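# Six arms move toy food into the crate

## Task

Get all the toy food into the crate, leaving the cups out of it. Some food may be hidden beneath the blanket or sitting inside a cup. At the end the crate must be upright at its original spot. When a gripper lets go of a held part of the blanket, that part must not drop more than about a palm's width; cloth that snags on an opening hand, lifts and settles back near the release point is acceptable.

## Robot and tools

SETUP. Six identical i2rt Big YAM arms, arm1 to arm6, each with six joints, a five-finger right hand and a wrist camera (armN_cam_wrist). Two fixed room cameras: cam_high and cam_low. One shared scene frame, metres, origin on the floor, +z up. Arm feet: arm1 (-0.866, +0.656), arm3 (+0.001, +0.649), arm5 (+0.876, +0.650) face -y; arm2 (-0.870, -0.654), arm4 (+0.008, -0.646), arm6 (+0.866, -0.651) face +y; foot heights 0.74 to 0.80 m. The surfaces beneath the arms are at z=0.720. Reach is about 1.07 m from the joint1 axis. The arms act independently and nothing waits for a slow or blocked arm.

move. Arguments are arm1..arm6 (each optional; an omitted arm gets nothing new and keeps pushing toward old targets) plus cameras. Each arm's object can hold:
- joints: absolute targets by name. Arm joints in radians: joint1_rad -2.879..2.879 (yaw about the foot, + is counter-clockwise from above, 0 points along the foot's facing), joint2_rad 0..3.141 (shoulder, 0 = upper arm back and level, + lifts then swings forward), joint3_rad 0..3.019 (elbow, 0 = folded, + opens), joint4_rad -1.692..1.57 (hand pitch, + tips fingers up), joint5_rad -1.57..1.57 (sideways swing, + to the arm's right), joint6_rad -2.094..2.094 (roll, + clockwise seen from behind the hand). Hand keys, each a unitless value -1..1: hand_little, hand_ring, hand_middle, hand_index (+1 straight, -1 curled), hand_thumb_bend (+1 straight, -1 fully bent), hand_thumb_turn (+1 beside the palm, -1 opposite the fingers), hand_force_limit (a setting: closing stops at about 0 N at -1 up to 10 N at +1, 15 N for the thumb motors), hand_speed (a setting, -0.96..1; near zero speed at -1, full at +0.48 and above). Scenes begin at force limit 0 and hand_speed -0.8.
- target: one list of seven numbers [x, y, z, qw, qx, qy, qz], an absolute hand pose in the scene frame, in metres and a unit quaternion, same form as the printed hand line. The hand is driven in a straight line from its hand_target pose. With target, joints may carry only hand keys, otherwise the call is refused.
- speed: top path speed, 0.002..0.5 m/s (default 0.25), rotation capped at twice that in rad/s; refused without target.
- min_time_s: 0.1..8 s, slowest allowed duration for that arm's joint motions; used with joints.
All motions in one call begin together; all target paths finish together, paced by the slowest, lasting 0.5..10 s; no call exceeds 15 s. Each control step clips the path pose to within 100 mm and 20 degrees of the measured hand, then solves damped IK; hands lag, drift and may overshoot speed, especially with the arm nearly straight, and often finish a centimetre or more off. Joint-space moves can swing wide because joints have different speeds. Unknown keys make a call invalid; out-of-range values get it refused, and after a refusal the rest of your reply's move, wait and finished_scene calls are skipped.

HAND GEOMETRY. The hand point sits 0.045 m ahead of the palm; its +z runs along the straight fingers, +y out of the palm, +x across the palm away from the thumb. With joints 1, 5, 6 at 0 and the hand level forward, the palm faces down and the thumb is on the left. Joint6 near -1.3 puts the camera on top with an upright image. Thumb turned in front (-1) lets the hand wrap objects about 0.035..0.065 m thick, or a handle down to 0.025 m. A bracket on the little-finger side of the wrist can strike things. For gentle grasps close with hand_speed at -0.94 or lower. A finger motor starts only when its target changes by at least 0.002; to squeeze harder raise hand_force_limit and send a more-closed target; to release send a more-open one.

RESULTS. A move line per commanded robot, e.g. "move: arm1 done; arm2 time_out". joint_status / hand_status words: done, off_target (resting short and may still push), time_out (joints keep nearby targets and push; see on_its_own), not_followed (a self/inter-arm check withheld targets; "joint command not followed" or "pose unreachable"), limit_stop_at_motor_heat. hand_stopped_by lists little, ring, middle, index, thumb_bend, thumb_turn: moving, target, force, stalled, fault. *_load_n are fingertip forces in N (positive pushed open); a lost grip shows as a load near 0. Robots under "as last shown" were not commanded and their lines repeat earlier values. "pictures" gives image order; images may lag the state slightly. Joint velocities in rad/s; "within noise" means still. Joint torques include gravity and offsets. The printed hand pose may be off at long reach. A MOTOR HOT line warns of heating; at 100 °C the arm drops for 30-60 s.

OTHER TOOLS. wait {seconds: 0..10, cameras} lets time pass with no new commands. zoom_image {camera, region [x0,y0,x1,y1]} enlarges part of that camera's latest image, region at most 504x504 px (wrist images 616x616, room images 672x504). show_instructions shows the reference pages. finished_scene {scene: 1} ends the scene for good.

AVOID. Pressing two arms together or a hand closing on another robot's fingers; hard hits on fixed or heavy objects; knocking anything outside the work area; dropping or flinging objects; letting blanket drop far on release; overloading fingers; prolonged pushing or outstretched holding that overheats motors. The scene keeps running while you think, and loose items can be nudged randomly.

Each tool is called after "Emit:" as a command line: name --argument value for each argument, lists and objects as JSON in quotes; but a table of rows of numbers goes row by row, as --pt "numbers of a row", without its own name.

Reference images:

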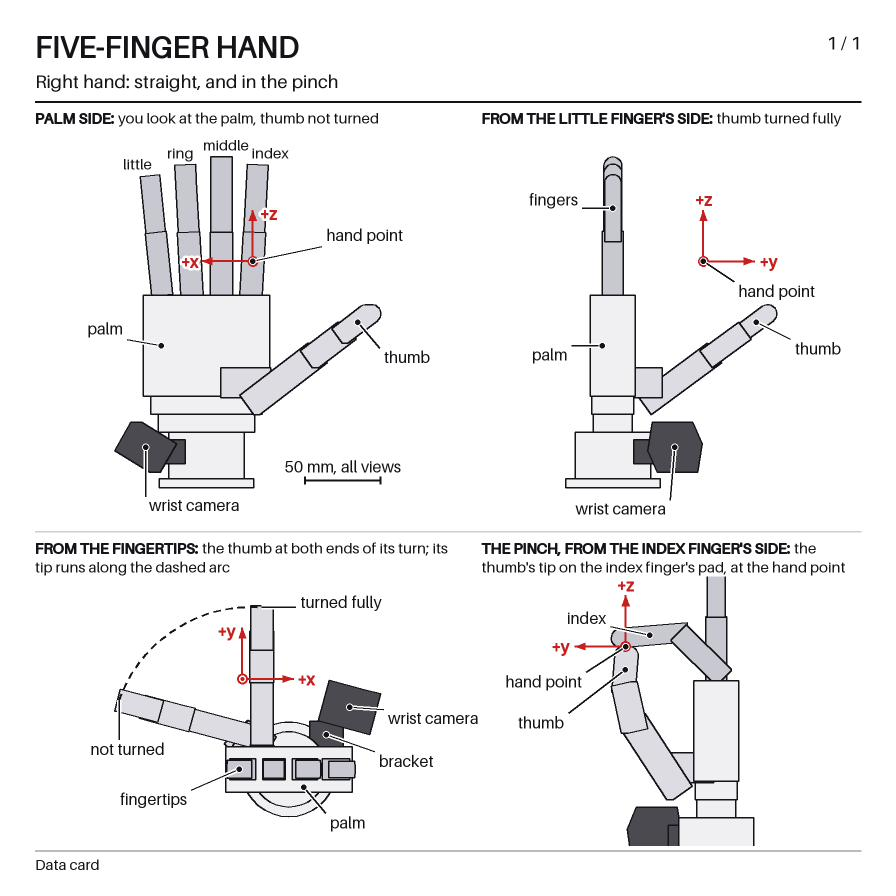

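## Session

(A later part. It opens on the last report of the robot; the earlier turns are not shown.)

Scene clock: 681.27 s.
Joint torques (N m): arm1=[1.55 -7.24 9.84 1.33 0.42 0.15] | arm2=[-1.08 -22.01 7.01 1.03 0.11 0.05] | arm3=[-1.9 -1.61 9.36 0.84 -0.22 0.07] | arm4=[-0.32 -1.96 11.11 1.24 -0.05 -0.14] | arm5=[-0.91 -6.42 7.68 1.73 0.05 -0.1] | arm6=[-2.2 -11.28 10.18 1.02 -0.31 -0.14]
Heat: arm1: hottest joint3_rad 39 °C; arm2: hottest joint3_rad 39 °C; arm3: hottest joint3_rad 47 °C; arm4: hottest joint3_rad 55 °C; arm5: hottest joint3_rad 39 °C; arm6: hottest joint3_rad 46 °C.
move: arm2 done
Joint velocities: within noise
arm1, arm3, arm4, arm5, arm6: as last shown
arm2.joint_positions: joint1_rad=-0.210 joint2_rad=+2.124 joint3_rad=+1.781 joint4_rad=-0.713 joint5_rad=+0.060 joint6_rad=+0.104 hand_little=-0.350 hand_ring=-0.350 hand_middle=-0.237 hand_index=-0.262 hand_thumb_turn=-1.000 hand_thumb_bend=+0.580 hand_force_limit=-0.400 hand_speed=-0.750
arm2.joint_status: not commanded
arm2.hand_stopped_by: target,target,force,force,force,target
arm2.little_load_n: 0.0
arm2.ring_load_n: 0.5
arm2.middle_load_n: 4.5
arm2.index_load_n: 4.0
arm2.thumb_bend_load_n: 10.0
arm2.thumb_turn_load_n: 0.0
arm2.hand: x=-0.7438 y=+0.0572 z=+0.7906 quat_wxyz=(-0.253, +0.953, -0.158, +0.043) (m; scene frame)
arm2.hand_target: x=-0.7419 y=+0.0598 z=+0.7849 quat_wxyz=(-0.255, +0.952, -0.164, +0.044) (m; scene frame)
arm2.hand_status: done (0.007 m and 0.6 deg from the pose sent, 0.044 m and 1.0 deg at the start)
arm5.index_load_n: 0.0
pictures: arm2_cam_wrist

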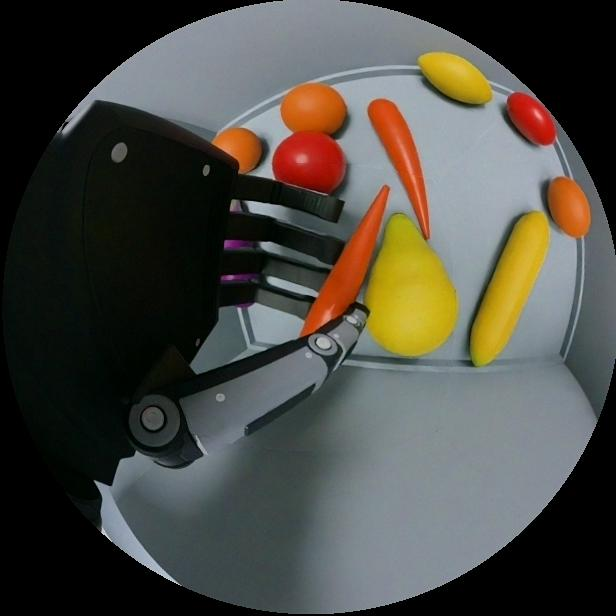

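Emit:
move --arm2 '{"target": [-0.743, 0.064, 0.772, 0.2550, -0.9519, 0.1636, -0.0438], "speed": 0.06}'

Emit:
move --arm2 '{"joints": {"hand_speed": -0.75, "hand_thumb_bend": 0.8, "hand_index": -0.1, "hand_middle": -0.1, "hand_ring": -0.2, "hand_little": -0.2}}' --cameras '["arm2_cam_wrist"]'

Scene clock: 682.37 s.
Joint torques (N m): arm1=[1.73 -7.3 9.83 1.33 0.42 0.15] | arm2=[-0.91 -22.07 6.98 1.01 0.17 0.07] | arm3=[-1.9 -2.55 9.13 0.88 -0.2 -0.01] | arm4=[-0.38 -2.02 11.11 1.24 -0.05 -0.14] | arm5=[-0.85 -6.42 7.68 1.74 0.05 -0.09] | arm6=[-2.26 -11.34 10.13 1.01 -0.32 -0.14]
Heat: arm1: hottest joint3_rad 39 °C; arm2: hottest joint3_rad 39 °C; arm3: hottest joint3_rad 47 °C; arm4: hottest joint3_rad 55 °C; arm5: hottest joint3_rad 39 °C; arm6: hottest joint3_rad 46 °C.
move: arm2 done
Joint velocities: within noise
arm1, arm3, arm4, arm5, arm6: as last shown
arm2.joint_positions: joint1_rad=-0.210 joint2_rad=+2.142 joint3_rad=+1.781 joint4_rad=-0.693 joint5_rad=+0.060 joint6_rad=+0.104 hand_little=-0.350 hand_ring=-0.350 hand_middle=-0.237 hand_index=-0.262 hand_thumb_turn=-1.000 hand_thumb_bend=+0.580 hand_force_limit=-0.400 hand_speed=-0.750
arm2.joint_status: not commanded
arm2.hand_stopped_by: target,target,force,force,force,target
arm2.little_load_n: 0.0
arm2.ring_load_n: 0.0
arm2.middle_load_n: 4.5
arm2.index_load_n: 3.5
arm2.thumb_bend_load_n: 10.0
arm2.thumb_turn_load_n: 0.0
arm2.hand: x=-0.7431 y=+0.0602 z=+0.7794 quat_wxyz=(-0.254, +0.953, -0.158, +0.043) (m; scene frame)
arm2.hand_target: x=-0.7429 y=+0.0638 z=+0.7721 quat_wxyz=(-0.255, +0.952, -0.164, +0.044) (m; scene frame)
arm2.hand_status: done (0.008 m and 0.6 deg from the pose sent, 0.020 m and 0.6 deg at the start)
arm3.ring_load_n: -0.5
pictures: none

Scene clock: 683.47 s.
Joint torques (N m): arm1=[1.61 -7.3 9.83 1.33 0.42 0.14] | arm2=[-0.79 -21.95 6.9 0.98 0.16 0.05] | arm3=[-2.37 -2.2 9.31 0.98 -0.26 0] | arm4=[-0.38 -2.02 11.1 1.24 -0.05 -0.14] | arm5=[-0.91 -6.42 7.66 1.74 0.05 -0.1] | arm6=[-2.32 -11.28 10.15 1.07 -0.32 -0.13]
Heat: arm1: hottest joint3_rad 39 °C; arm2: hottest joint3_rad 39 °C; arm3: hottest joint3_rad 48 °C; arm4: hottest joint3_rad 55 °C; arm5: hottest joint3_rad 39 °C; arm6: hottest joint3_rad 46 °C.
move: arm2 done
Joint velocities: within noise
arm1, arm3, arm4, arm5, arm6: as last shown
arm1.little_load_n: 0.5
arm2.joint_positions: joint1_rad=-0.210 joint2_rad=+2.142 joint3_rad=+1.781 joint4_rad=-0.693 joint5_rad=+0.060 joint6_rad=+0.104 hand_little=-0.200 hand_ring=-0.200 hand_middle=-0.100 hand_index=-0.100 hand_thumb_turn=-1.000 hand_thumb_bend=+0.800 hand_force_limit=-0.400 hand_speed=-0.750
arm2.joint_status: all done
arm2.hand_stopped_by: target,target,target,target,target,target
arm2.little_load_n: 0.0
arm2.ring_load_n: 0.0
arm2.middle_load_n: 0.0
arm2.index_load_n: 0.0
arm2.thumb_bend_load_n: 0.0
arm2.thumb_turn_load_n: 0.0
arm2.hand: x=-0.7431 y=+0.0602 z=+0.7794 quat_wxyz=(-0.254, +0.953, -0.158, +0.043) (m; scene frame)
arm2.hand_target: x=-0.7429 y=+0.0638 z=+0.7721 quat_wxyz=(-0.255, +0.952, -0.164, +0.044) (m; scene frame)
arm2.hand_status: not commanded
arm3.ring_load_n: 0.0
arm3.index_load_n: 2.0
pictures: arm2_cam_wrist

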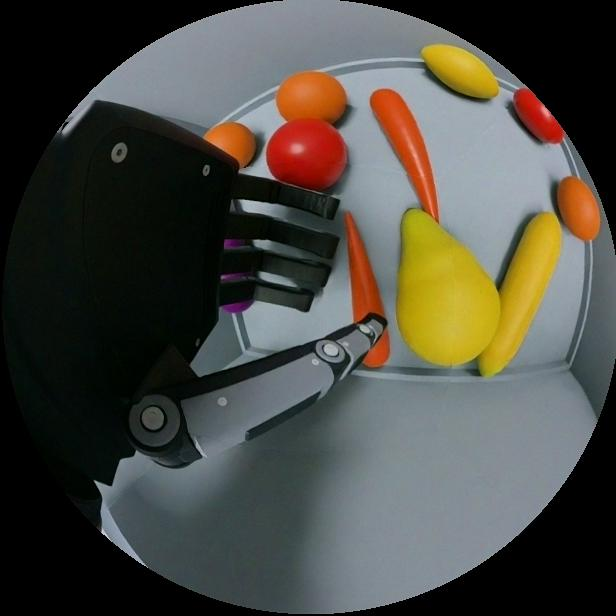

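Emit:
move --arm2 '{"joints": {"hand_speed": 0.2, "hand_thumb_bend": 1.0}, "target": [-0.745, 0.040, 0.96, 0.2550, -0.9519, 0.1636, -0.0438], "speed": 0.2}'

Emit:
move --arm2 '{"target": [-0.73, -0.02, 1.12, 0.2550, -0.9519, 0.1636, -0.0438], "speed": 0.25}' --arm3 '{"target": [0.0, 0.257, 0.97, 0, 0, 0.7771, -0.6293], "speed": 0.1}'

Emit:
move --arm2 '{"target": [-0.52, -0.26, 1.09, 0.2550, -0.9519, 0.1636, -0.0438], "speed": 0.25}' --arm3 '{"target": [0.0, 0.253, 0.87, 0, 0, 0.7771, -0.6293], "speed": 0.08}' --cameras '["cam_high", "arm3_cam_wrist", "cam_low"]'

Scene clock: 685.37 s.
Joint torques (N m): arm1=[1.55 -7.24 9.84 1.35 0.42 0.15] | arm2=[-1.44 -22.12 10.35 0.08 0.05 0.01] | arm3=[-1.03 -2.37 9.25 0.96 -0.22 0.02] | arm4=[-0.32 -2.02 11.11 1.24 -0.04 -0.14] | arm5=[-0.91 -6.36 7.66 1.73 0.05 -0.1] | arm6=[-2.26 -11.28 10.14 1.06 -0.31 -0.13]
Heat: arm1: hottest joint3_rad 39 °C; arm2: hottest joint3_rad 39 °C; arm3: hottest joint3_rad 48 °C; arm4: hottest joint3_rad 55 °C; arm5: hottest joint3_rad 39 °C; arm6: hottest joint3_rad 46 °C.
move: arm2 off_target
Joint velocities: within noise
arm1, arm3, arm4, arm5, arm6: as last shown
arm1.little_load_n: 0.0
arm2.joint_positions: joint1_rad=-0.210 joint2_rad=+1.989 joint3_rad=+1.968 joint4_rad=-1.065 joint5_rad=+0.060 joint6_rad=+0.104 hand_little=-0.200 hand_ring=-0.200 hand_middle=-0.100 hand_index=-0.100 hand_thumb_turn=-1.000 hand_thumb_bend=+1.000 hand_force_limit=-0.400 hand_speed=+0.200
arm2.joint_status: all done
arm2.hand_stopped_by: target,target,target,target,target,target
arm2.little_load_n: 0.0
arm2.ring_load_n: 0.0
arm2.middle_load_n: 0.0
arm2.index_load_n: 0.0
arm2.thumb_bend_load_n: 0.0
arm2.thumb_turn_load_n: 0.0
arm2.hand: x=-0.7496 y=+0.0311 z=+0.9409 quat_wxyz=(-0.239, +0.957, -0.159, +0.043) (m; scene frame)
arm2.hand_target: x=-0.7450 y=+0.0393 z=+0.9601 quat_wxyz=(-0.255, +0.952, -0.164, +0.044) (m; scene frame)
arm2.hand_status: off_target (0.022 m and 2.0 deg from the pose sent, 0.182 m and 0.6 deg at the start)
arm3.index_load_n: 1.5
arm5.ring_load_n: -0.5
pictures: none

Scene clock: 687.37 s.
Joint torques (N m): arm1=[1.67 -7.3 9.81 1.33 0.42 0.15] | arm2=[-1.2 -20.48 9.99 0.1 -0.16 -0.2] | arm3=[-2.14 -0.5 8.32 1.96 -0.06 0] | arm4=[-0.32 -2.02 11.1 1.24 -0.05 -0.14] | arm5=[-0.85 -6.42 7.68 1.73 0.05 -0.1] | arm6=[-2.32 -11.28 10.15 1.03 -0.31 -0.13]
Heat: arm1: hottest joint3_rad 39 °C; arm2: hottest joint3_rad 39 °C; arm3: hottest joint3_rad 47 °C; arm4: hottest joint3_rad 55 °C; arm5: hottest joint3_rad 39 °C; arm6: hottest joint3_rad 46 °C.
move: arm2 off_target; arm3 done
Joint velocities: within noise
arm1.joint_positions: joint1_rad=+1.412 joint2_rad=+1.415 joint3_rad=+0.921 joint4_rad=-0.086 joint5_rad=+1.181 joint6_rad=+0.536 hand_little=+0.400 hand_ring=+0.350 hand_middle=+0.350 hand_index=+0.350 hand_thumb_turn=-1.000 hand_thumb_bend=+0.991 hand_force_limit=-0.200 hand_speed=-0.750
arm1.joint_status: not commanded
arm1.hand_stopped_by: target,target,target,target,force,target
arm1.little_load_n: 0.0
arm1.ring_load_n: 0.0
arm1.middle_load_n: 0.0
arm1.index_load_n: 0.0
arm1.thumb_bend_load_n: 0.0
arm1.thumb_turn_load_n: 0.0
arm1.hand: x=-0.3827 y=+0.4180 z=+0.9969 quat_wxyz=(-0.052, +0.070, -0.774, +0.627) (m; scene frame)
arm1.hand_target: x=-0.3800 y=+0.4200 z=+1.0000 quat_wxyz=(-0.055, +0.068, -0.774, +0.627) (m; scene frame)
arm1.hand_status: not commanded
arm2.joint_positions: joint1_rad=-0.254 joint2_rad=+1.921 joint3_rad=+2.291 joint4_rad=-1.455 joint5_rad=+0.043 joint6_rad=+0.086 hand_little=-0.200 hand_ring=-0.200 hand_middle=-0.100 hand_index=-0.100 hand_thumb_turn=-1.000 hand_thumb_bend=+1.000 hand_force_limit=-0.400 hand_speed=+0.200
arm2.joint_status: not commanded
arm2.hand_stopped_by: target,target,target,target,target,target
arm2.little_load_n: 0.0
arm2.ring_load_n: 0.0
arm2.middle_load_n: 0.0
arm2.index_load_n: 0.0
arm2.thumb_bend_load_n: 0.0
arm2.thumb_turn_load_n: 0.0
arm2.hand: x=-0.7341 y=-0.0215 z=+1.1009 quat_wxyz=(-0.238, +0.955, -0.169, +0.042) (m; scene frame)
arm2.hand_target: x=-0.7301 y=-0.0206 z=+1.1197 quat_wxyz=(-0.255, +0.952, -0.164, +0.044) (m; scene frame)
arm2.hand_status: off_target (0.020 m and 2.1 deg from the pose sent, 0.187 m and 2.0 deg at the start)
arm3.joint_positions: joint1_rad=-0.162 joint2_rad=+0.685 joint3_rad=+0.479 joint4_rad=-0.024 joint5_rad=-0.150 joint6_rad=-0.028 hand_little=+1.000 hand_ring=+1.000 hand_middle=-0.278 hand_index=-0.317 hand_thumb_turn=-1.000 hand_thumb_bend=+0.310 hand_force_limit=-0.200 hand_speed=-0.600
arm3.joint_status: not commanded
arm3.hand_stopped_by: target,target,force,force,force,target
arm3.little_load_n: 0.0
arm3.ring_load_n: -0.5
arm3.middle_load_n: 10.5
arm3.index_load_n: 1.5
arm3.thumb_bend_load_n: 8.0
arm3.thumb_turn_load_n: 0.5
arm3.hand: x=+0.0024 y=+0.2591 z=+0.9700 quat_wxyz=(-0.003, +0.001, -0.781, +0.624) (m; scene frame)
arm3.hand_target: x=+0.0000 y=+0.2571 z=+0.9701 quat_wxyz=(+0.000, +0.000, -0.777, +0.629) (m; scene frame)
arm3.hand_status: done (0.003 m and 0.8 deg from the pose sent, 0.121 m and 1.1 deg at the start)
arm4: as last shown
arm5.joint_positions: joint1_rad=-0.947 joint2_rad=+1.238 joint3_rad=+0.712 joint4_rad=+0.338 joint5_rad=+0.260 joint6_rad=+0.053 hand_little=+1.000 hand_ring=+1.000 hand_middle=+1.000 hand_index=+1.000 hand_thumb_turn=-1.000 hand_thumb_bend=+1.000 hand_force_limit=-0.200 hand_speed=-0.500
arm5.joint_status: not commanded
arm5.hand_stopped_by: target,target,target,target,target,target
arm5.little_load_n: 0.0
arm5.ring_load_n: 0.0
arm5.middle_load_n: 0.0
arm5.index_load_n: 0.0
arm5.thumb_bend_load_n: 0.0
arm5.thumb_turn_load_n: 0.0
arm5.hand: x=+0.4216 y=+0.3449 z=+1.0146 quat_wxyz=(+0.364, -0.438, -0.630, +0.528) (m; scene frame)
arm5.hand_target: x=+0.4204 y=+0.3501 z=+1.0002 quat_wxyz=(+0.361, -0.446, -0.637, +0.516) (m; scene frame)
arm5.hand_status: not commanded
arm6.joint_positions: joint1_rad=+0.638 joint2_rad=+1.429 joint3_rad=+1.168 joint4_rad=-0.443 joint5_rad=-0.257 joint6_rad=-0.199 hand_little=+1.000 hand_ring=+1.000 hand_middle=+1.000 hand_index=+1.000 hand_thumb_turn=-1.000 hand_thumb_bend=+1.000 hand_force_limit=-0.200 hand_speed=-0.400
arm6.joint_status: not commanded
arm6.hand_stopped_by: target,target,target,target,target,target
arm6.little_load_n: 0.0
arm6.ring_load_n: -0.5
arm6.middle_load_n: 0.0
arm6.index_load_n: 0.0
arm6.thumb_bend_load_n: 0.0
arm6.thumb_turn_load_n: 0.0
arm6.hand: x=+0.4721 y=-0.2511 z=+0.9913 quat_wxyz=(-0.381, +0.795, +0.423, -0.209) (m; scene frame)
arm6.hand_target: x=+0.4798 y=-0.2501 z=+0.9998 quat_wxyz=(-0.387, +0.793, +0.423, -0.206) (m; scene frame)
arm6.hand_status: not commanded
pictures: none

Scene clock: 689.50 s.
Joint torques (N m): arm1=[1.55 -7.3 9.83 1.32 0.42 0.15] | arm2=[-0.62 -16.79 7.01 0.76 -0.36 -0.2] | arm3=[-1.38 -0.67 6.83 1.69 0.02 0.07] | arm4=[-0.38 -2.02 11.11 1.25 -0.04 -0.14] | arm5=[-0.91 -6.42 7.68 1.74 0.05 -0.1] | arm6=[-2.32 -11.28 10.15 1.06 -0.32 -0.13]
Heat: arm1: hottest joint3_rad 39 °C; arm2: hottest joint3_rad 39 °C; arm3: hottest joint3_rad 47 °C; arm4: hottest joint3_rad 55 °C; arm5: hottest joint3_rad 39 °C; arm6: hottest joint3_rad 46 °C.
move: arm2 done; arm3 done
Joint velocities: within noise
arm1, arm4, arm5, arm6: as last shown
arm2.joint_positions: joint1_rad=-0.822 joint2_rad=+1.596 joint3_rad=+1.793 joint4_rad=-1.321 joint5_rad=-0.229 joint6_rad=-0.404 hand_little=-0.200 hand_ring=-0.200 hand_middle=-0.100 hand_index=-0.100 hand_thumb_turn=-1.000 hand_thumb_bend=+1.000 hand_force_limit=-0.400 hand_speed=+0.200
arm2.joint_status: not commanded
arm2.hand_stopped_by: target,target,target,target,target,target
arm2.little_load_n: 0.0
arm2.ring_load_n: 0.0
arm2.middle_load_n: 0.0
arm2.index_load_n: 0.0
arm2.thumb_bend_load_n: 0.0
arm2.thumb_turn_load_n: 0.0
arm2.hand: x=-0.5179 y=-0.2607 z=+1.0820 quat_wxyz=(-0.245, +0.953, -0.176, +0.037) (m; scene frame)
arm2.hand_target: x=-0.5200 y=-0.2600 z=+1.0901 quat_wxyz=(-0.255, +0.952, -0.164, +0.044) (m; scene frame)
arm2.hand_status: done (0.008 m and 2.0 deg from the pose sent, 0.321 m and 2.1 deg at the start)
arm3.joint_positions: joint1_rad=-0.162 joint2_rad=+0.903 joint3_rad=+0.278 joint4_rad=+0.412 joint5_rad=-0.147 joint6_rad=-0.027 hand_little=+1.000 hand_ring=+1.000 hand_middle=-0.278 hand_index=-0.316 hand_thumb_turn=-1.000 hand_thumb_bend=+0.310 hand_force_limit=-0.200 hand_speed=-0.600
arm3.joint_status: not commanded
arm3.hand_stopped_by: target,target,force,force,force,target
arm3.little_load_n: 0.0
arm3.ring_load_n: -0.5
arm3.middle_load_n: 10.0
arm3.index_load_n: 4.5
arm3.thumb_bend_load_n: 8.0
arm3.thumb_turn_load_n: 0.5
arm3.hand: x=+0.0006 y=+0.2518 z=+0.8755 quat_wxyz=(-0.001, +0.001, -0.776, +0.631) (m; scene frame)
arm3.hand_target: x=+0.0001 y=+0.2532 z=+0.8700 quat_wxyz=(+0.000, +0.000, -0.777, +0.629) (m; scene frame)
arm3.hand_status: done (0.006 m and 0.3 deg from the pose sent, 0.100 m and 0.8 deg at the start)
arm6.ring_load_n: 0.0
pictures: arm3_cam_wrist, cam_high, cam_low

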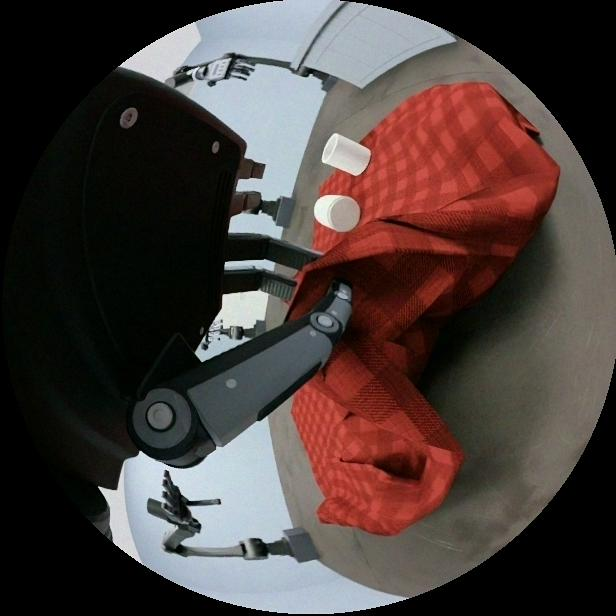

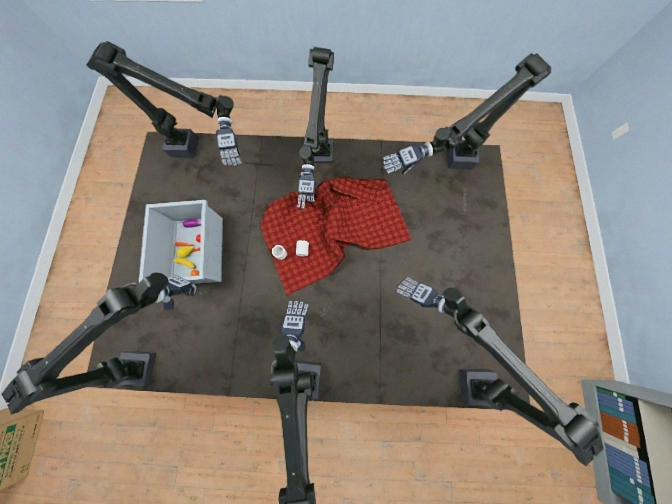

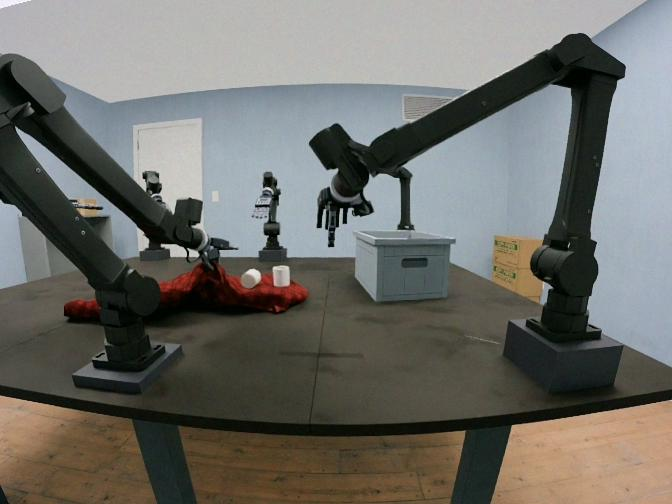

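Emit:
move --arm3 '{"target": [0.0, 0.253, 0.79, 0, 0, 0.7771, -0.6293], "speed": 0.08}' --cameras '["cam_high", "arm3_cam_wrist", "arm4_cam_wrist"]'

Emit:
zoom_image --camera "cam_high" --region '[240, 150, 430, 310]'

Scene clock: 691.23 s.
Joint torques (N m): arm1=[1.67 -7.36 9.83 1.33 0.42 0.14] | arm2=[-0.62 -16.91 6.93 0.75 -0.35 -0.19] | arm3=[-0.91 -0.91 1.99 0.21 -0.05 -0.02] | arm4=[-0.32 -2.08 11.1 1.24 -0.05 -0.14] | arm5=[-0.91 -6.42 7.68 1.73 0.05 -0.1] | arm6=[-2.26 -11.28 10.14 1.05 -0.32 -0.13]
Heat: arm1: hottest joint3_rad 39 °C; arm2: hottest joint3_rad 39 °C; arm3: hottest joint3_rad 47 °C; arm4: hottest joint3_rad 55 °C; arm5: hottest joint3_rad 39 °C; arm6: hottest joint3_rad 46 °C.
move: arm3 off_target
Joint velocities: within noise
arm1, arm2, arm5, arm6: as last shown
arm2.joint_positions: joint1_rad=-0.822 joint2_rad=+1.596 joint3_rad=+1.793 joint4_rad=-1.321 joint5_rad=-0.229 joint6_rad=-0.405 hand_little=-0.200 hand_ring=-0.200 hand_middle=-0.100 hand_index=-0.100 hand_thumb_turn=-1.000 hand_thumb_bend=+1.000 hand_force_limit=-0.400 hand_speed=+0.200
arm3.joint_positions: joint1_rad=-0.162 joint2_rad=+1.282 joint3_rad=+0.198 joint4_rad=+0.969 joint5_rad=-0.145 joint6_rad=-0.027 hand_little=+1.000 hand_ring=+1.000 hand_middle=-0.278 hand_index=-0.316 hand_thumb_turn=-1.000 hand_thumb_bend=+0.310 hand_force_limit=-0.200 hand_speed=-0.600
arm3.joint_status: not commanded
arm3.hand_stopped_by: target,target,force,force,force,target
arm3.little_load_n: 0.0
arm3.ring_load_n: -0.5
arm3.middle_load_n: 15.5
arm3.index_load_n: 6.5
arm3.thumb_bend_load_n: 5.0
arm3.thumb_turn_load_n: -4.0
arm3.hand: x=-0.0025 y=+0.2344 z=+0.8283 quat_wxyz=(+0.005, +0.005, -0.745, +0.667) (m; scene frame)
arm3.hand_target: x=+0.0003 y=+0.2550 z=+0.7923 quat_wxyz=(+0.000, +0.000, -0.777, +0.629) (m; scene frame)
arm3.hand_status: off_target (0.043 m and 5.7 deg from the pose sent, 0.086 m and 0.3 deg at the start)
arm4.joint_positions: joint1_rad=+0.236 joint2_rad=+0.545 joint3_rad=+0.647 joint4_rad=-0.759 joint5_rad=+0.155 joint6_rad=+0.121 hand_little=+1.000 hand_ring=+1.000 hand_middle=+1.000 hand_index=+1.000 hand_thumb_turn=-1.000 hand_thumb_bend=+1.000 hand_force_limit=-0.400 hand_speed=-0.600
arm4.joint_status: not commanded
arm4.hand_stopped_by: target,target,target,target,target,target
arm4.little_load_n: 0.0
arm4.ring_load_n: 0.0
arm4.middle_load_n: 0.0
arm4.index_load_n: 0.0
arm4.thumb_bend_load_n: 0.0
arm4.thumb_turn_load_n: 0.0
arm4.hand: x=-0.0512 y=-0.3577 z=+1.0031 quat_wxyz=(-0.444, +0.896, -0.007, -0.003) (m; scene frame)
arm4.hand_target: x=-0.0500 y=-0.3600 z=+1.0000 quat_wxyz=(-0.438, +0.899, +0.000, +0.000) (m; scene frame)
arm4.hand_status: not commanded
arm5.ring_load_n: -0.5
arm6.middle_load_n: -0.5
pictures: arm3_cam_wrist, arm4_cam_wrist, cam_high

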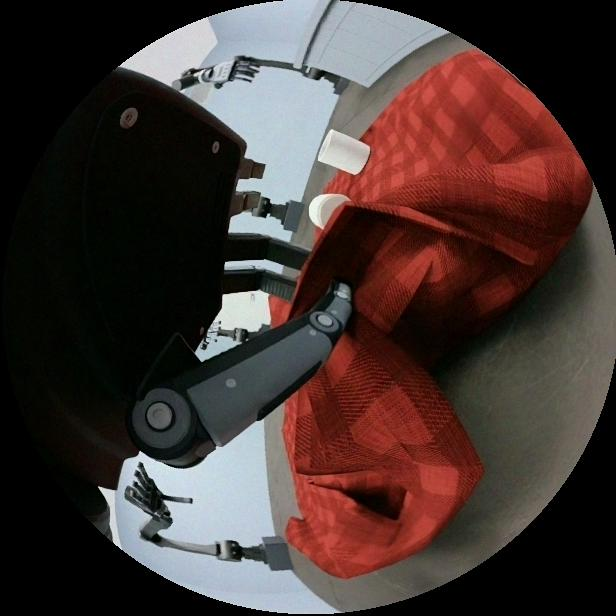

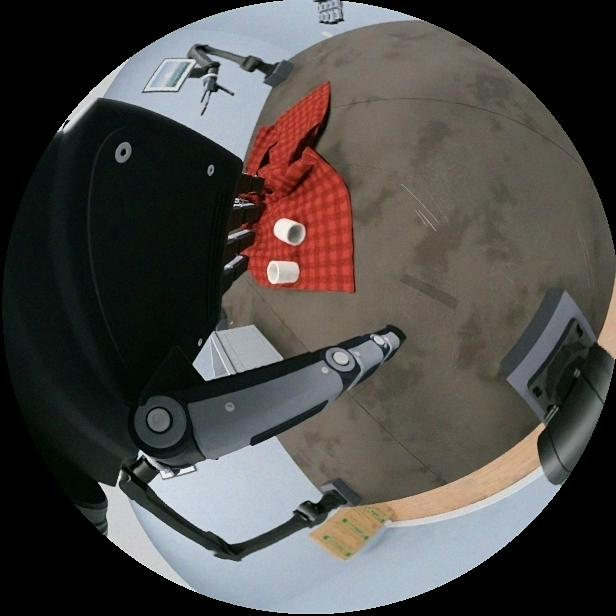

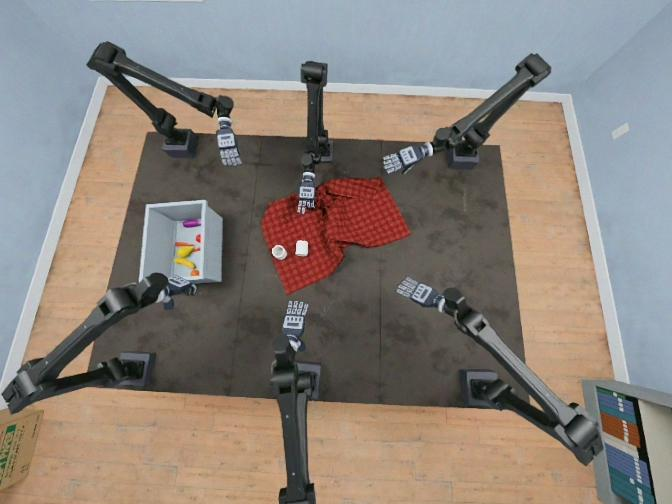

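Scaled by 2.653 from the camera's 672x504 image, which has a finer 960x720 frame.

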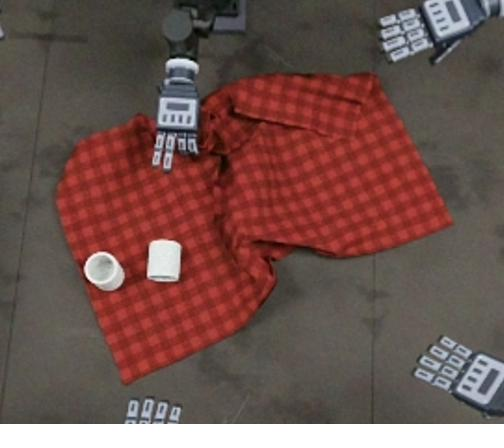

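Emit:
move --arm3 '{"target": [0.0, 0.245, 0.825, 0, 0, 0.7771, -0.6293], "speed": 0.05}' --arm2 '{"target": [-0.50, -0.33, 1.02, 0.3000, -0.9450, 0.1300, -0.0400], "speed": 0.2}' --cameras '["cam_high", "cam_low", "arm4_cam_wrist", "arm6_cam_wrist", "arm5_cam_wrist"]'

Emit:
zoom_image --camera "cam_low" --region '[40, 200, 330, 350]'

Scene clock: 693.10 s.
Joint torques (N m): arm1=[1.61 -7.36 9.84 1.31 0.42 0.15] | arm2=[-0.85 -14.56 7.27 0.94 -0.51 -0.17] | arm3=[-0.38 -2.26 6.23 -0.14 0.04 0.01] | arm4=[-0.38 -2.02 11.11 1.24 -0.05 -0.14] | arm5=[-0.91 -6.48 7.66 1.74 0.05 -0.09] | arm6=[-2.26 -11.28 10.15 1.03 -0.31 -0.14]
Heat: arm1: hottest joint3_rad 39 °C; arm2: hottest joint3_rad 39 °C; arm3: hottest joint3_rad 46 °C; arm4: hottest joint3_rad 55 °C; arm5: hottest joint3_rad 39 °C; arm6: hottest joint3_rad 46 °C.
move: arm2 off_target; arm3 off_target
Joint velocities: within noise
arm1, arm4, arm5, arm6: as last shown
arm2.joint_positions: joint1_rad=-0.983 joint2_rad=+1.467 joint3_rad=+1.448 joint4_rad=-1.094 joint5_rad=-0.383 joint6_rad=-0.595 hand_little=-0.200 hand_ring=-0.200 hand_middle=-0.100 hand_index=-0.100 hand_thumb_turn=-1.000 hand_thumb_bend=+1.000 hand_force_limit=-0.400 hand_speed=+0.200
arm2.joint_status: not commanded
arm2.hand_stopped_by: target,target,target,target,target,target
arm2.little_load_n: 0.0
arm2.ring_load_n: 0.0
arm2.middle_load_n: 0.0
arm2.index_load_n: 0.0
arm2.thumb_bend_load_n: 0.0
arm2.thumb_turn_load_n: 0.0
arm2.hand: x=-0.5021 y=-0.3313 z=+1.0119 quat_wxyz=(-0.289, +0.946, -0.142, +0.028) (m; scene frame)
arm2.hand_target: x=-0.5001 y=-0.3300 z=+1.0201 quat_wxyz=(-0.300, +0.944, -0.130, +0.040) (m; scene frame)
arm2.hand_status: off_target (0.008 m and 2.3 deg from the pose sent, 0.095 m and 8.3 deg at the start)
arm3.joint_positions: joint1_rad=-0.162 joint2_rad=+1.136 joint3_rad=+0.209 joint4_rad=+0.756 joint5_rad=-0.142 joint6_rad=-0.027 hand_little=+1.000 hand_ring=+1.000 hand_middle=-0.278 hand_index=-0.316 hand_thumb_turn=-1.000 hand_thumb_bend=+0.310 hand_force_limit=-0.200 hand_speed=-0.600
arm3.joint_status: not commanded
arm3.hand_stopped_by: target,target,force,force,force,target
arm3.little_load_n: -0.5
arm3.ring_load_n: 0.0
arm3.middle_load_n: 14.0
arm3.index_load_n: 4.5
arm3.thumb_bend_load_n: 6.5
arm3.thumb_turn_load_n: -3.0
arm3.hand: x=-0.0017 y=+0.2440 z=+0.8366 quat_wxyz=(+0.003, +0.001, -0.763, +0.647) (m; scene frame)
arm3.hand_target: x=+0.0001 y=+0.2456 z=+0.8253 quat_wxyz=(+0.000, +0.000, -0.777, +0.630) (m; scene frame)
arm3.hand_status: off_target (0.012 m and 2.6 deg from the pose sent, 0.011 m and 5.7 deg at the start)
arm5.ring_load_n: 0.0
pictures: arm4_cam_wrist, arm5_cam_wrist, arm6_cam_wrist, cam_high, cam_low

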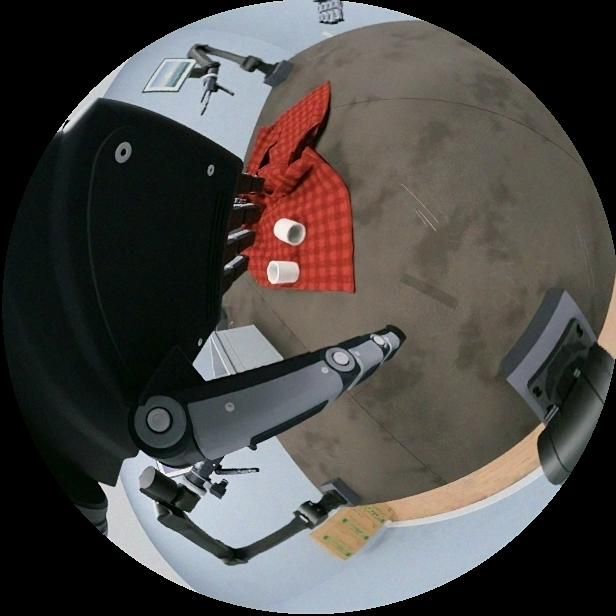

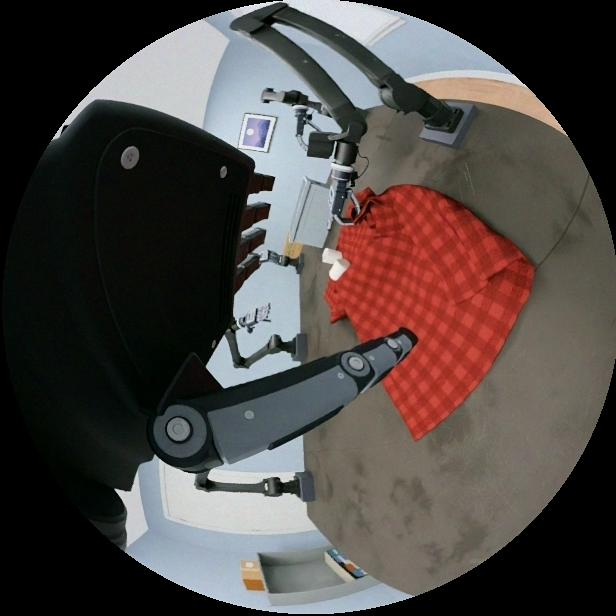

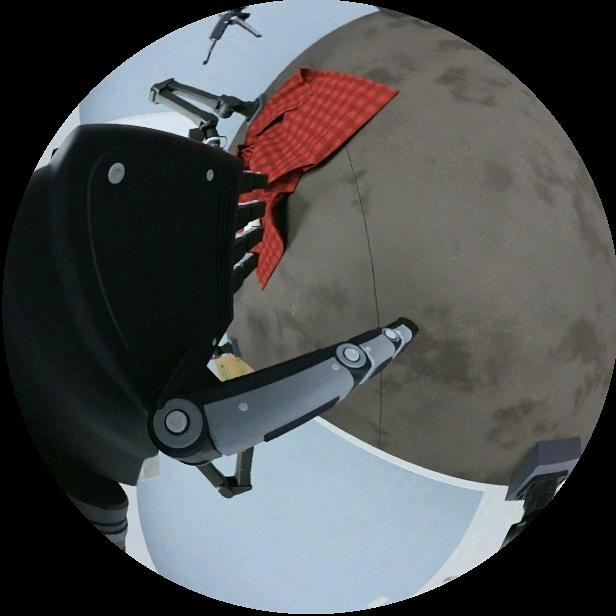

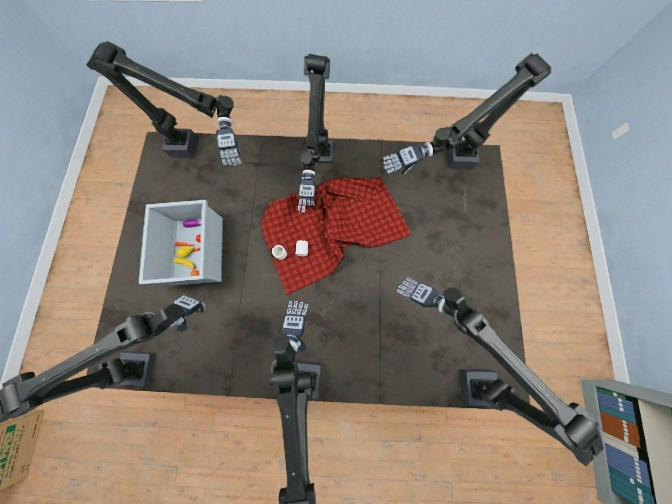

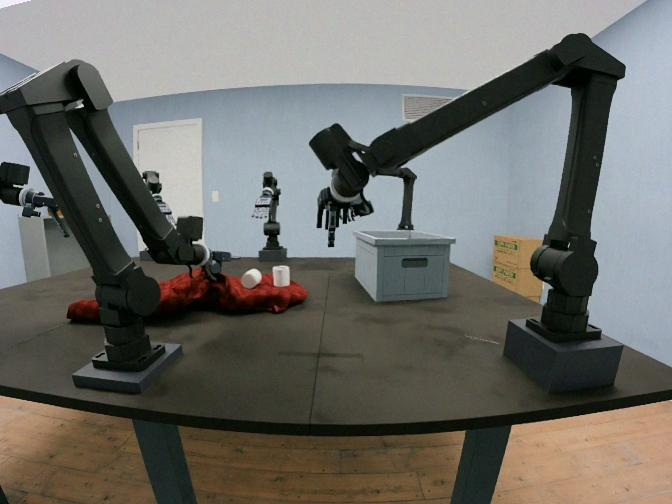

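Scaled by 1.738 from the camera's 672x504 image, which has a finer 960x720 frame.

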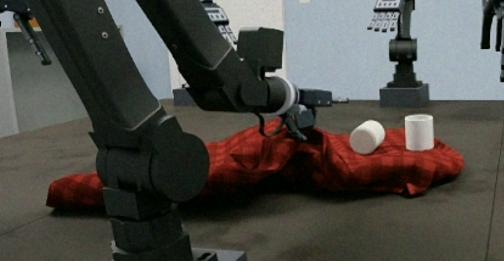

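Emit:
move --arm3 '{"target": [0.0, 0.215, 0.805, 0, 0, 0.8100, -0.5864], "speed": 0.05}' --cameras '["cam_low", "arm3_cam_wrist"]'

Emit:
zoom_image --camera "cam_low" --region '[40, 220, 330, 330]'

Scene clock: 695.17 s.
Joint torques (N m): arm1=[1.55 -7.3 9.83 1.33 0.41 0.15] | arm2=[-0.85 -14.33 7.3 0.94 -0.5 -0.2] | arm3=[-0.03 -2.37 6.39 -0.36 -0.08 -0.04] | arm4=[-0.38 -2.08 11.1 1.22 -0.05 -0.14] | arm5=[-0.91 -6.42 7.68 1.73 0.05 -0.09] | arm6=[-2.32 -11.34 10.13 1.05 -0.31 -0.13]
Heat: arm1: hottest joint3_rad 39 °C; arm2: hottest joint3_rad 39 °C; arm3: hottest joint3_rad 46 °C; arm4: hottest joint3_rad 55 °C; arm5: hottest joint3_rad 39 °C; arm6: hottest joint3_rad 46 °C.
move: arm3 off_target
Joint velocities: within noise
arm1, arm2, arm4, arm5, arm6: as last shown
arm2.joint_positions: joint1_rad=-0.983 joint2_rad=+1.467 joint3_rad=+1.448 joint4_rad=-1.094 joint5_rad=-0.383 joint6_rad=-0.596 hand_little=-0.200 hand_ring=-0.200 hand_middle=-0.100 hand_index=-0.100 hand_thumb_turn=-1.000 hand_thumb_bend=+1.000 hand_force_limit=-0.400 hand_speed=+0.200
arm2.hand: x=-0.5021 y=-0.3313 z=+1.0119 quat_wxyz=(-0.289, +0.946, -0.141, +0.028) (m; scene frame)
arm3.joint_positions: joint1_rad=-0.150 joint2_rad=+1.237 joint3_rad=+0.321 joint4_rad=+0.654 joint5_rad=-0.116 joint6_rad=-0.029 hand_little=+1.000 hand_ring=+1.000 hand_middle=-0.278 hand_index=-0.316 hand_thumb_turn=-1.000 hand_thumb_bend=+0.310 hand_force_limit=-0.200 hand_speed=-0.600
arm3.joint_status: not commanded
arm3.hand_stopped_by: target,target,force,force,force,target
arm3.little_load_n: 0.0
arm3.ring_load_n: 0.0
arm3.middle_load_n: 13.0
arm3.index_load_n: 6.0
arm3.thumb_bend_load_n: 6.5
arm3.thumb_turn_load_n: -3.5
arm3.hand: x=-0.0064 y=+0.2130 z=+0.8242 quat_wxyz=(+0.005, -0.006, -0.792, +0.611) (m; scene frame)
arm3.hand_target: x=-0.0001 y=+0.2163 z=+0.8058 quat_wxyz=(+0.000, +0.000, -0.810, +0.587) (m; scene frame)
arm3.hand_status: off_target (0.020 m and 3.6 deg from the pose sent, 0.043 m and 8.8 deg at the start)
arm6.middle_load_n: 0.0
pictures: arm3_cam_wrist, cam_low

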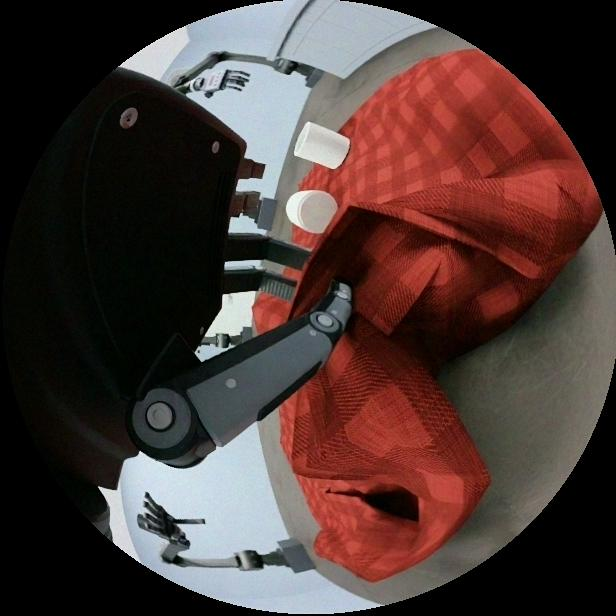

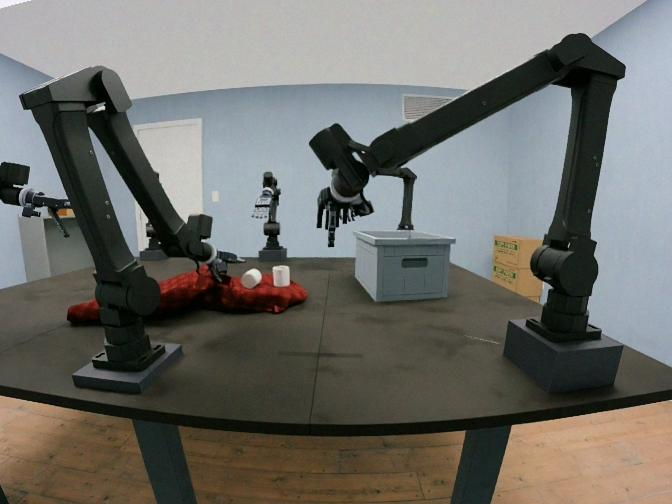

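Scaled by 1.738 from the camera's 672x504 image, which has a finer 960x720 frame.

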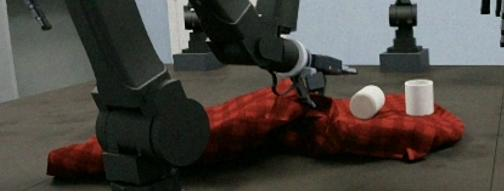

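Emit:
move --arm3 '{"target": [0.0, 0.215, 0.785, 0, 0, 0.8100, -0.5864], "speed": 0.05}'

Emit:
move --arm3 '{"joints": {"hand_speed": -0.85, "hand_index": 0.3, "hand_middle": 0.3, "hand_thumb_bend": 0.5}}' --cameras '["cam_low", "arm3_cam_wrist"]'

Scene clock: 699.20 s.
Joint torques (N m): arm1=[1.55 -7.3 9.8 1.32 0.42 0.14] | arm2=[-0.91 -14.74 7.3 0.92 -0.49 -0.18] | arm3=[-0.21 -2.43 4.56 0.4 -0.22 -0.02] | arm4=[-0.38 -2.02 11.11 1.25 -0.05 -0.14] | arm5=[-0.97 -6.42 7.68 1.73 0.05 -0.09] | arm6=[-2.32 -11.22 10.14 1.02 -0.32 -0.14]
Heat: arm1: hottest joint3_rad 39 °C; arm2: hottest joint3_rad 39 °C; arm3: hottest joint3_rad 45 °C; arm4: hottest joint3_rad 55 °C; arm5: hottest joint3_rad 39 °C; arm6: hottest joint3_rad 46 °C.
move: arm3 off_target
Joint velocities: within noise
arm1, arm2, arm4, arm5, arm6: as last shown
arm3.joint_positions: joint1_rad=-0.150 joint2_rad=+1.313 joint3_rad=+0.321 joint4_rad=+0.744 joint5_rad=-0.113 joint6_rad=-0.030 hand_little=+1.000 hand_ring=+1.000 hand_middle=-0.278 hand_index=-0.316 hand_thumb_turn=-1.000 hand_thumb_bend=+0.310 hand_force_limit=-0.200 hand_speed=-0.600
arm3.joint_status: not commanded
arm3.hand_stopped_by: target,target,force,force,force,target
arm3.little_load_n: -0.5
arm3.ring_load_n: 0.0
arm3.middle_load_n: 14.0
arm3.index_load_n: 6.5
arm3.thumb_bend_load_n: 5.0
arm3.thumb_turn_load_n: -4.5
arm3.hand: x=-0.0080 y=+0.2058 z=+0.8143 quat_wxyz=(+0.008, -0.005, -0.787, +0.616) (m; scene frame)
arm3.hand_target: x=-0.0003 y=+0.2169 z=+0.7865 quat_wxyz=(+0.000, +0.000, -0.810, +0.586) (m; scene frame)
arm3.hand_status: off_target (0.032 m and 4.4 deg from the pose sent, 0.040 m and 3.6 deg at the start)
arm5.thumb_turn_load_n: 0.5
pictures: none

Scene clock: 701.17 s.
Joint torques (N m): arm1=[1.55 -7.3 9.81 1.32 0.42 0.15] | arm2=[-0.73 -14.39 7.34 0.96 -0.5 -0.2] | arm3=[0.56 -2.32 4.14 0.23 -0.23 -0.06] | arm4=[-0.32 -2.02 11.1 1.25 -0.05 -0.14] | arm5=[-0.91 -6.42 7.65 1.74 0.05 -0.09] | arm6=[-2.32 -11.28 10.13 1.06 -0.32 -0.14]
Heat: arm1: hottest joint3_rad 39 °C; arm2: hottest joint3_rad 38 °C; arm3: hottest joint3_rad 45 °C; arm4: hottest joint3_rad 55 °C; arm5: hottest joint3_rad 39 °C; arm6: hottest joint3_rad 46 °C.
move: arm3 done
Joint velocities: within noise
arm1, arm2, arm4, arm5, arm6: as last shown
arm1.ring_load_n: -0.5
arm1.thumb_turn_load_n: 0.5
arm3.joint_positions: joint1_rad=-0.150 joint2_rad=+1.313 joint3_rad=+0.326 joint4_rad=+0.746 joint5_rad=-0.113 joint6_rad=-0.030 hand_little=+1.000 hand_ring=+1.000 hand_middle=+0.300 hand_index=+0.300 hand_thumb_turn=-1.000 hand_thumb_bend=+0.496 hand_force_limit=-0.200 hand_speed=-0.850
arm3.joint_status: all done
arm3.hand_stopped_by: target,target,target,target,target,target
arm3.little_load_n: 0.0
arm3.ring_load_n: 0.5
arm3.middle_load_n: 0.0
arm3.index_load_n: 0.0
arm3.thumb_bend_load_n: -4.5
arm3.thumb_turn_load_n: -2.0
arm3.hand: x=-0.0083 y=+0.2032 z=+0.8173 quat_wxyz=(+0.008, -0.005, -0.785, +0.619) (m; scene frame)
arm3.hand_target: x=-0.0004 y=+0.2168 z=+0.7866 quat_wxyz=(+0.000, +0.000, -0.810, +0.586) (m; scene frame)
arm3.hand_status: not commanded
arm5.ring_load_n: -0.5
arm5.middle_load_n: -0.5
arm5.thumb_bend_load_n: 0.5
arm5.thumb_turn_load_n: 0.0
pictures: arm3_cam_wrist, cam_low

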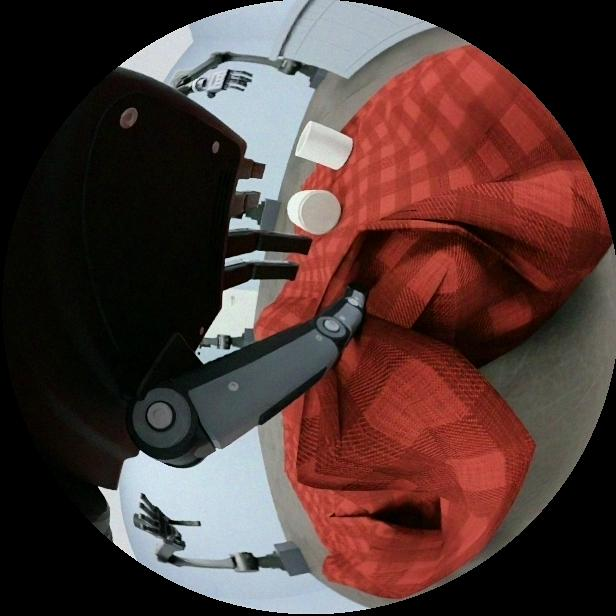

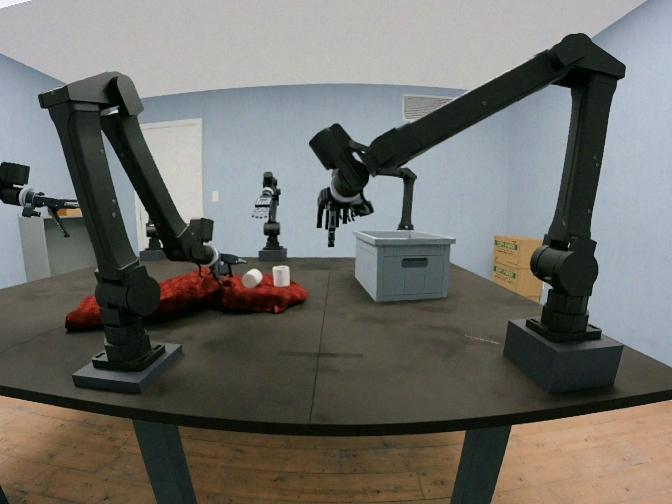

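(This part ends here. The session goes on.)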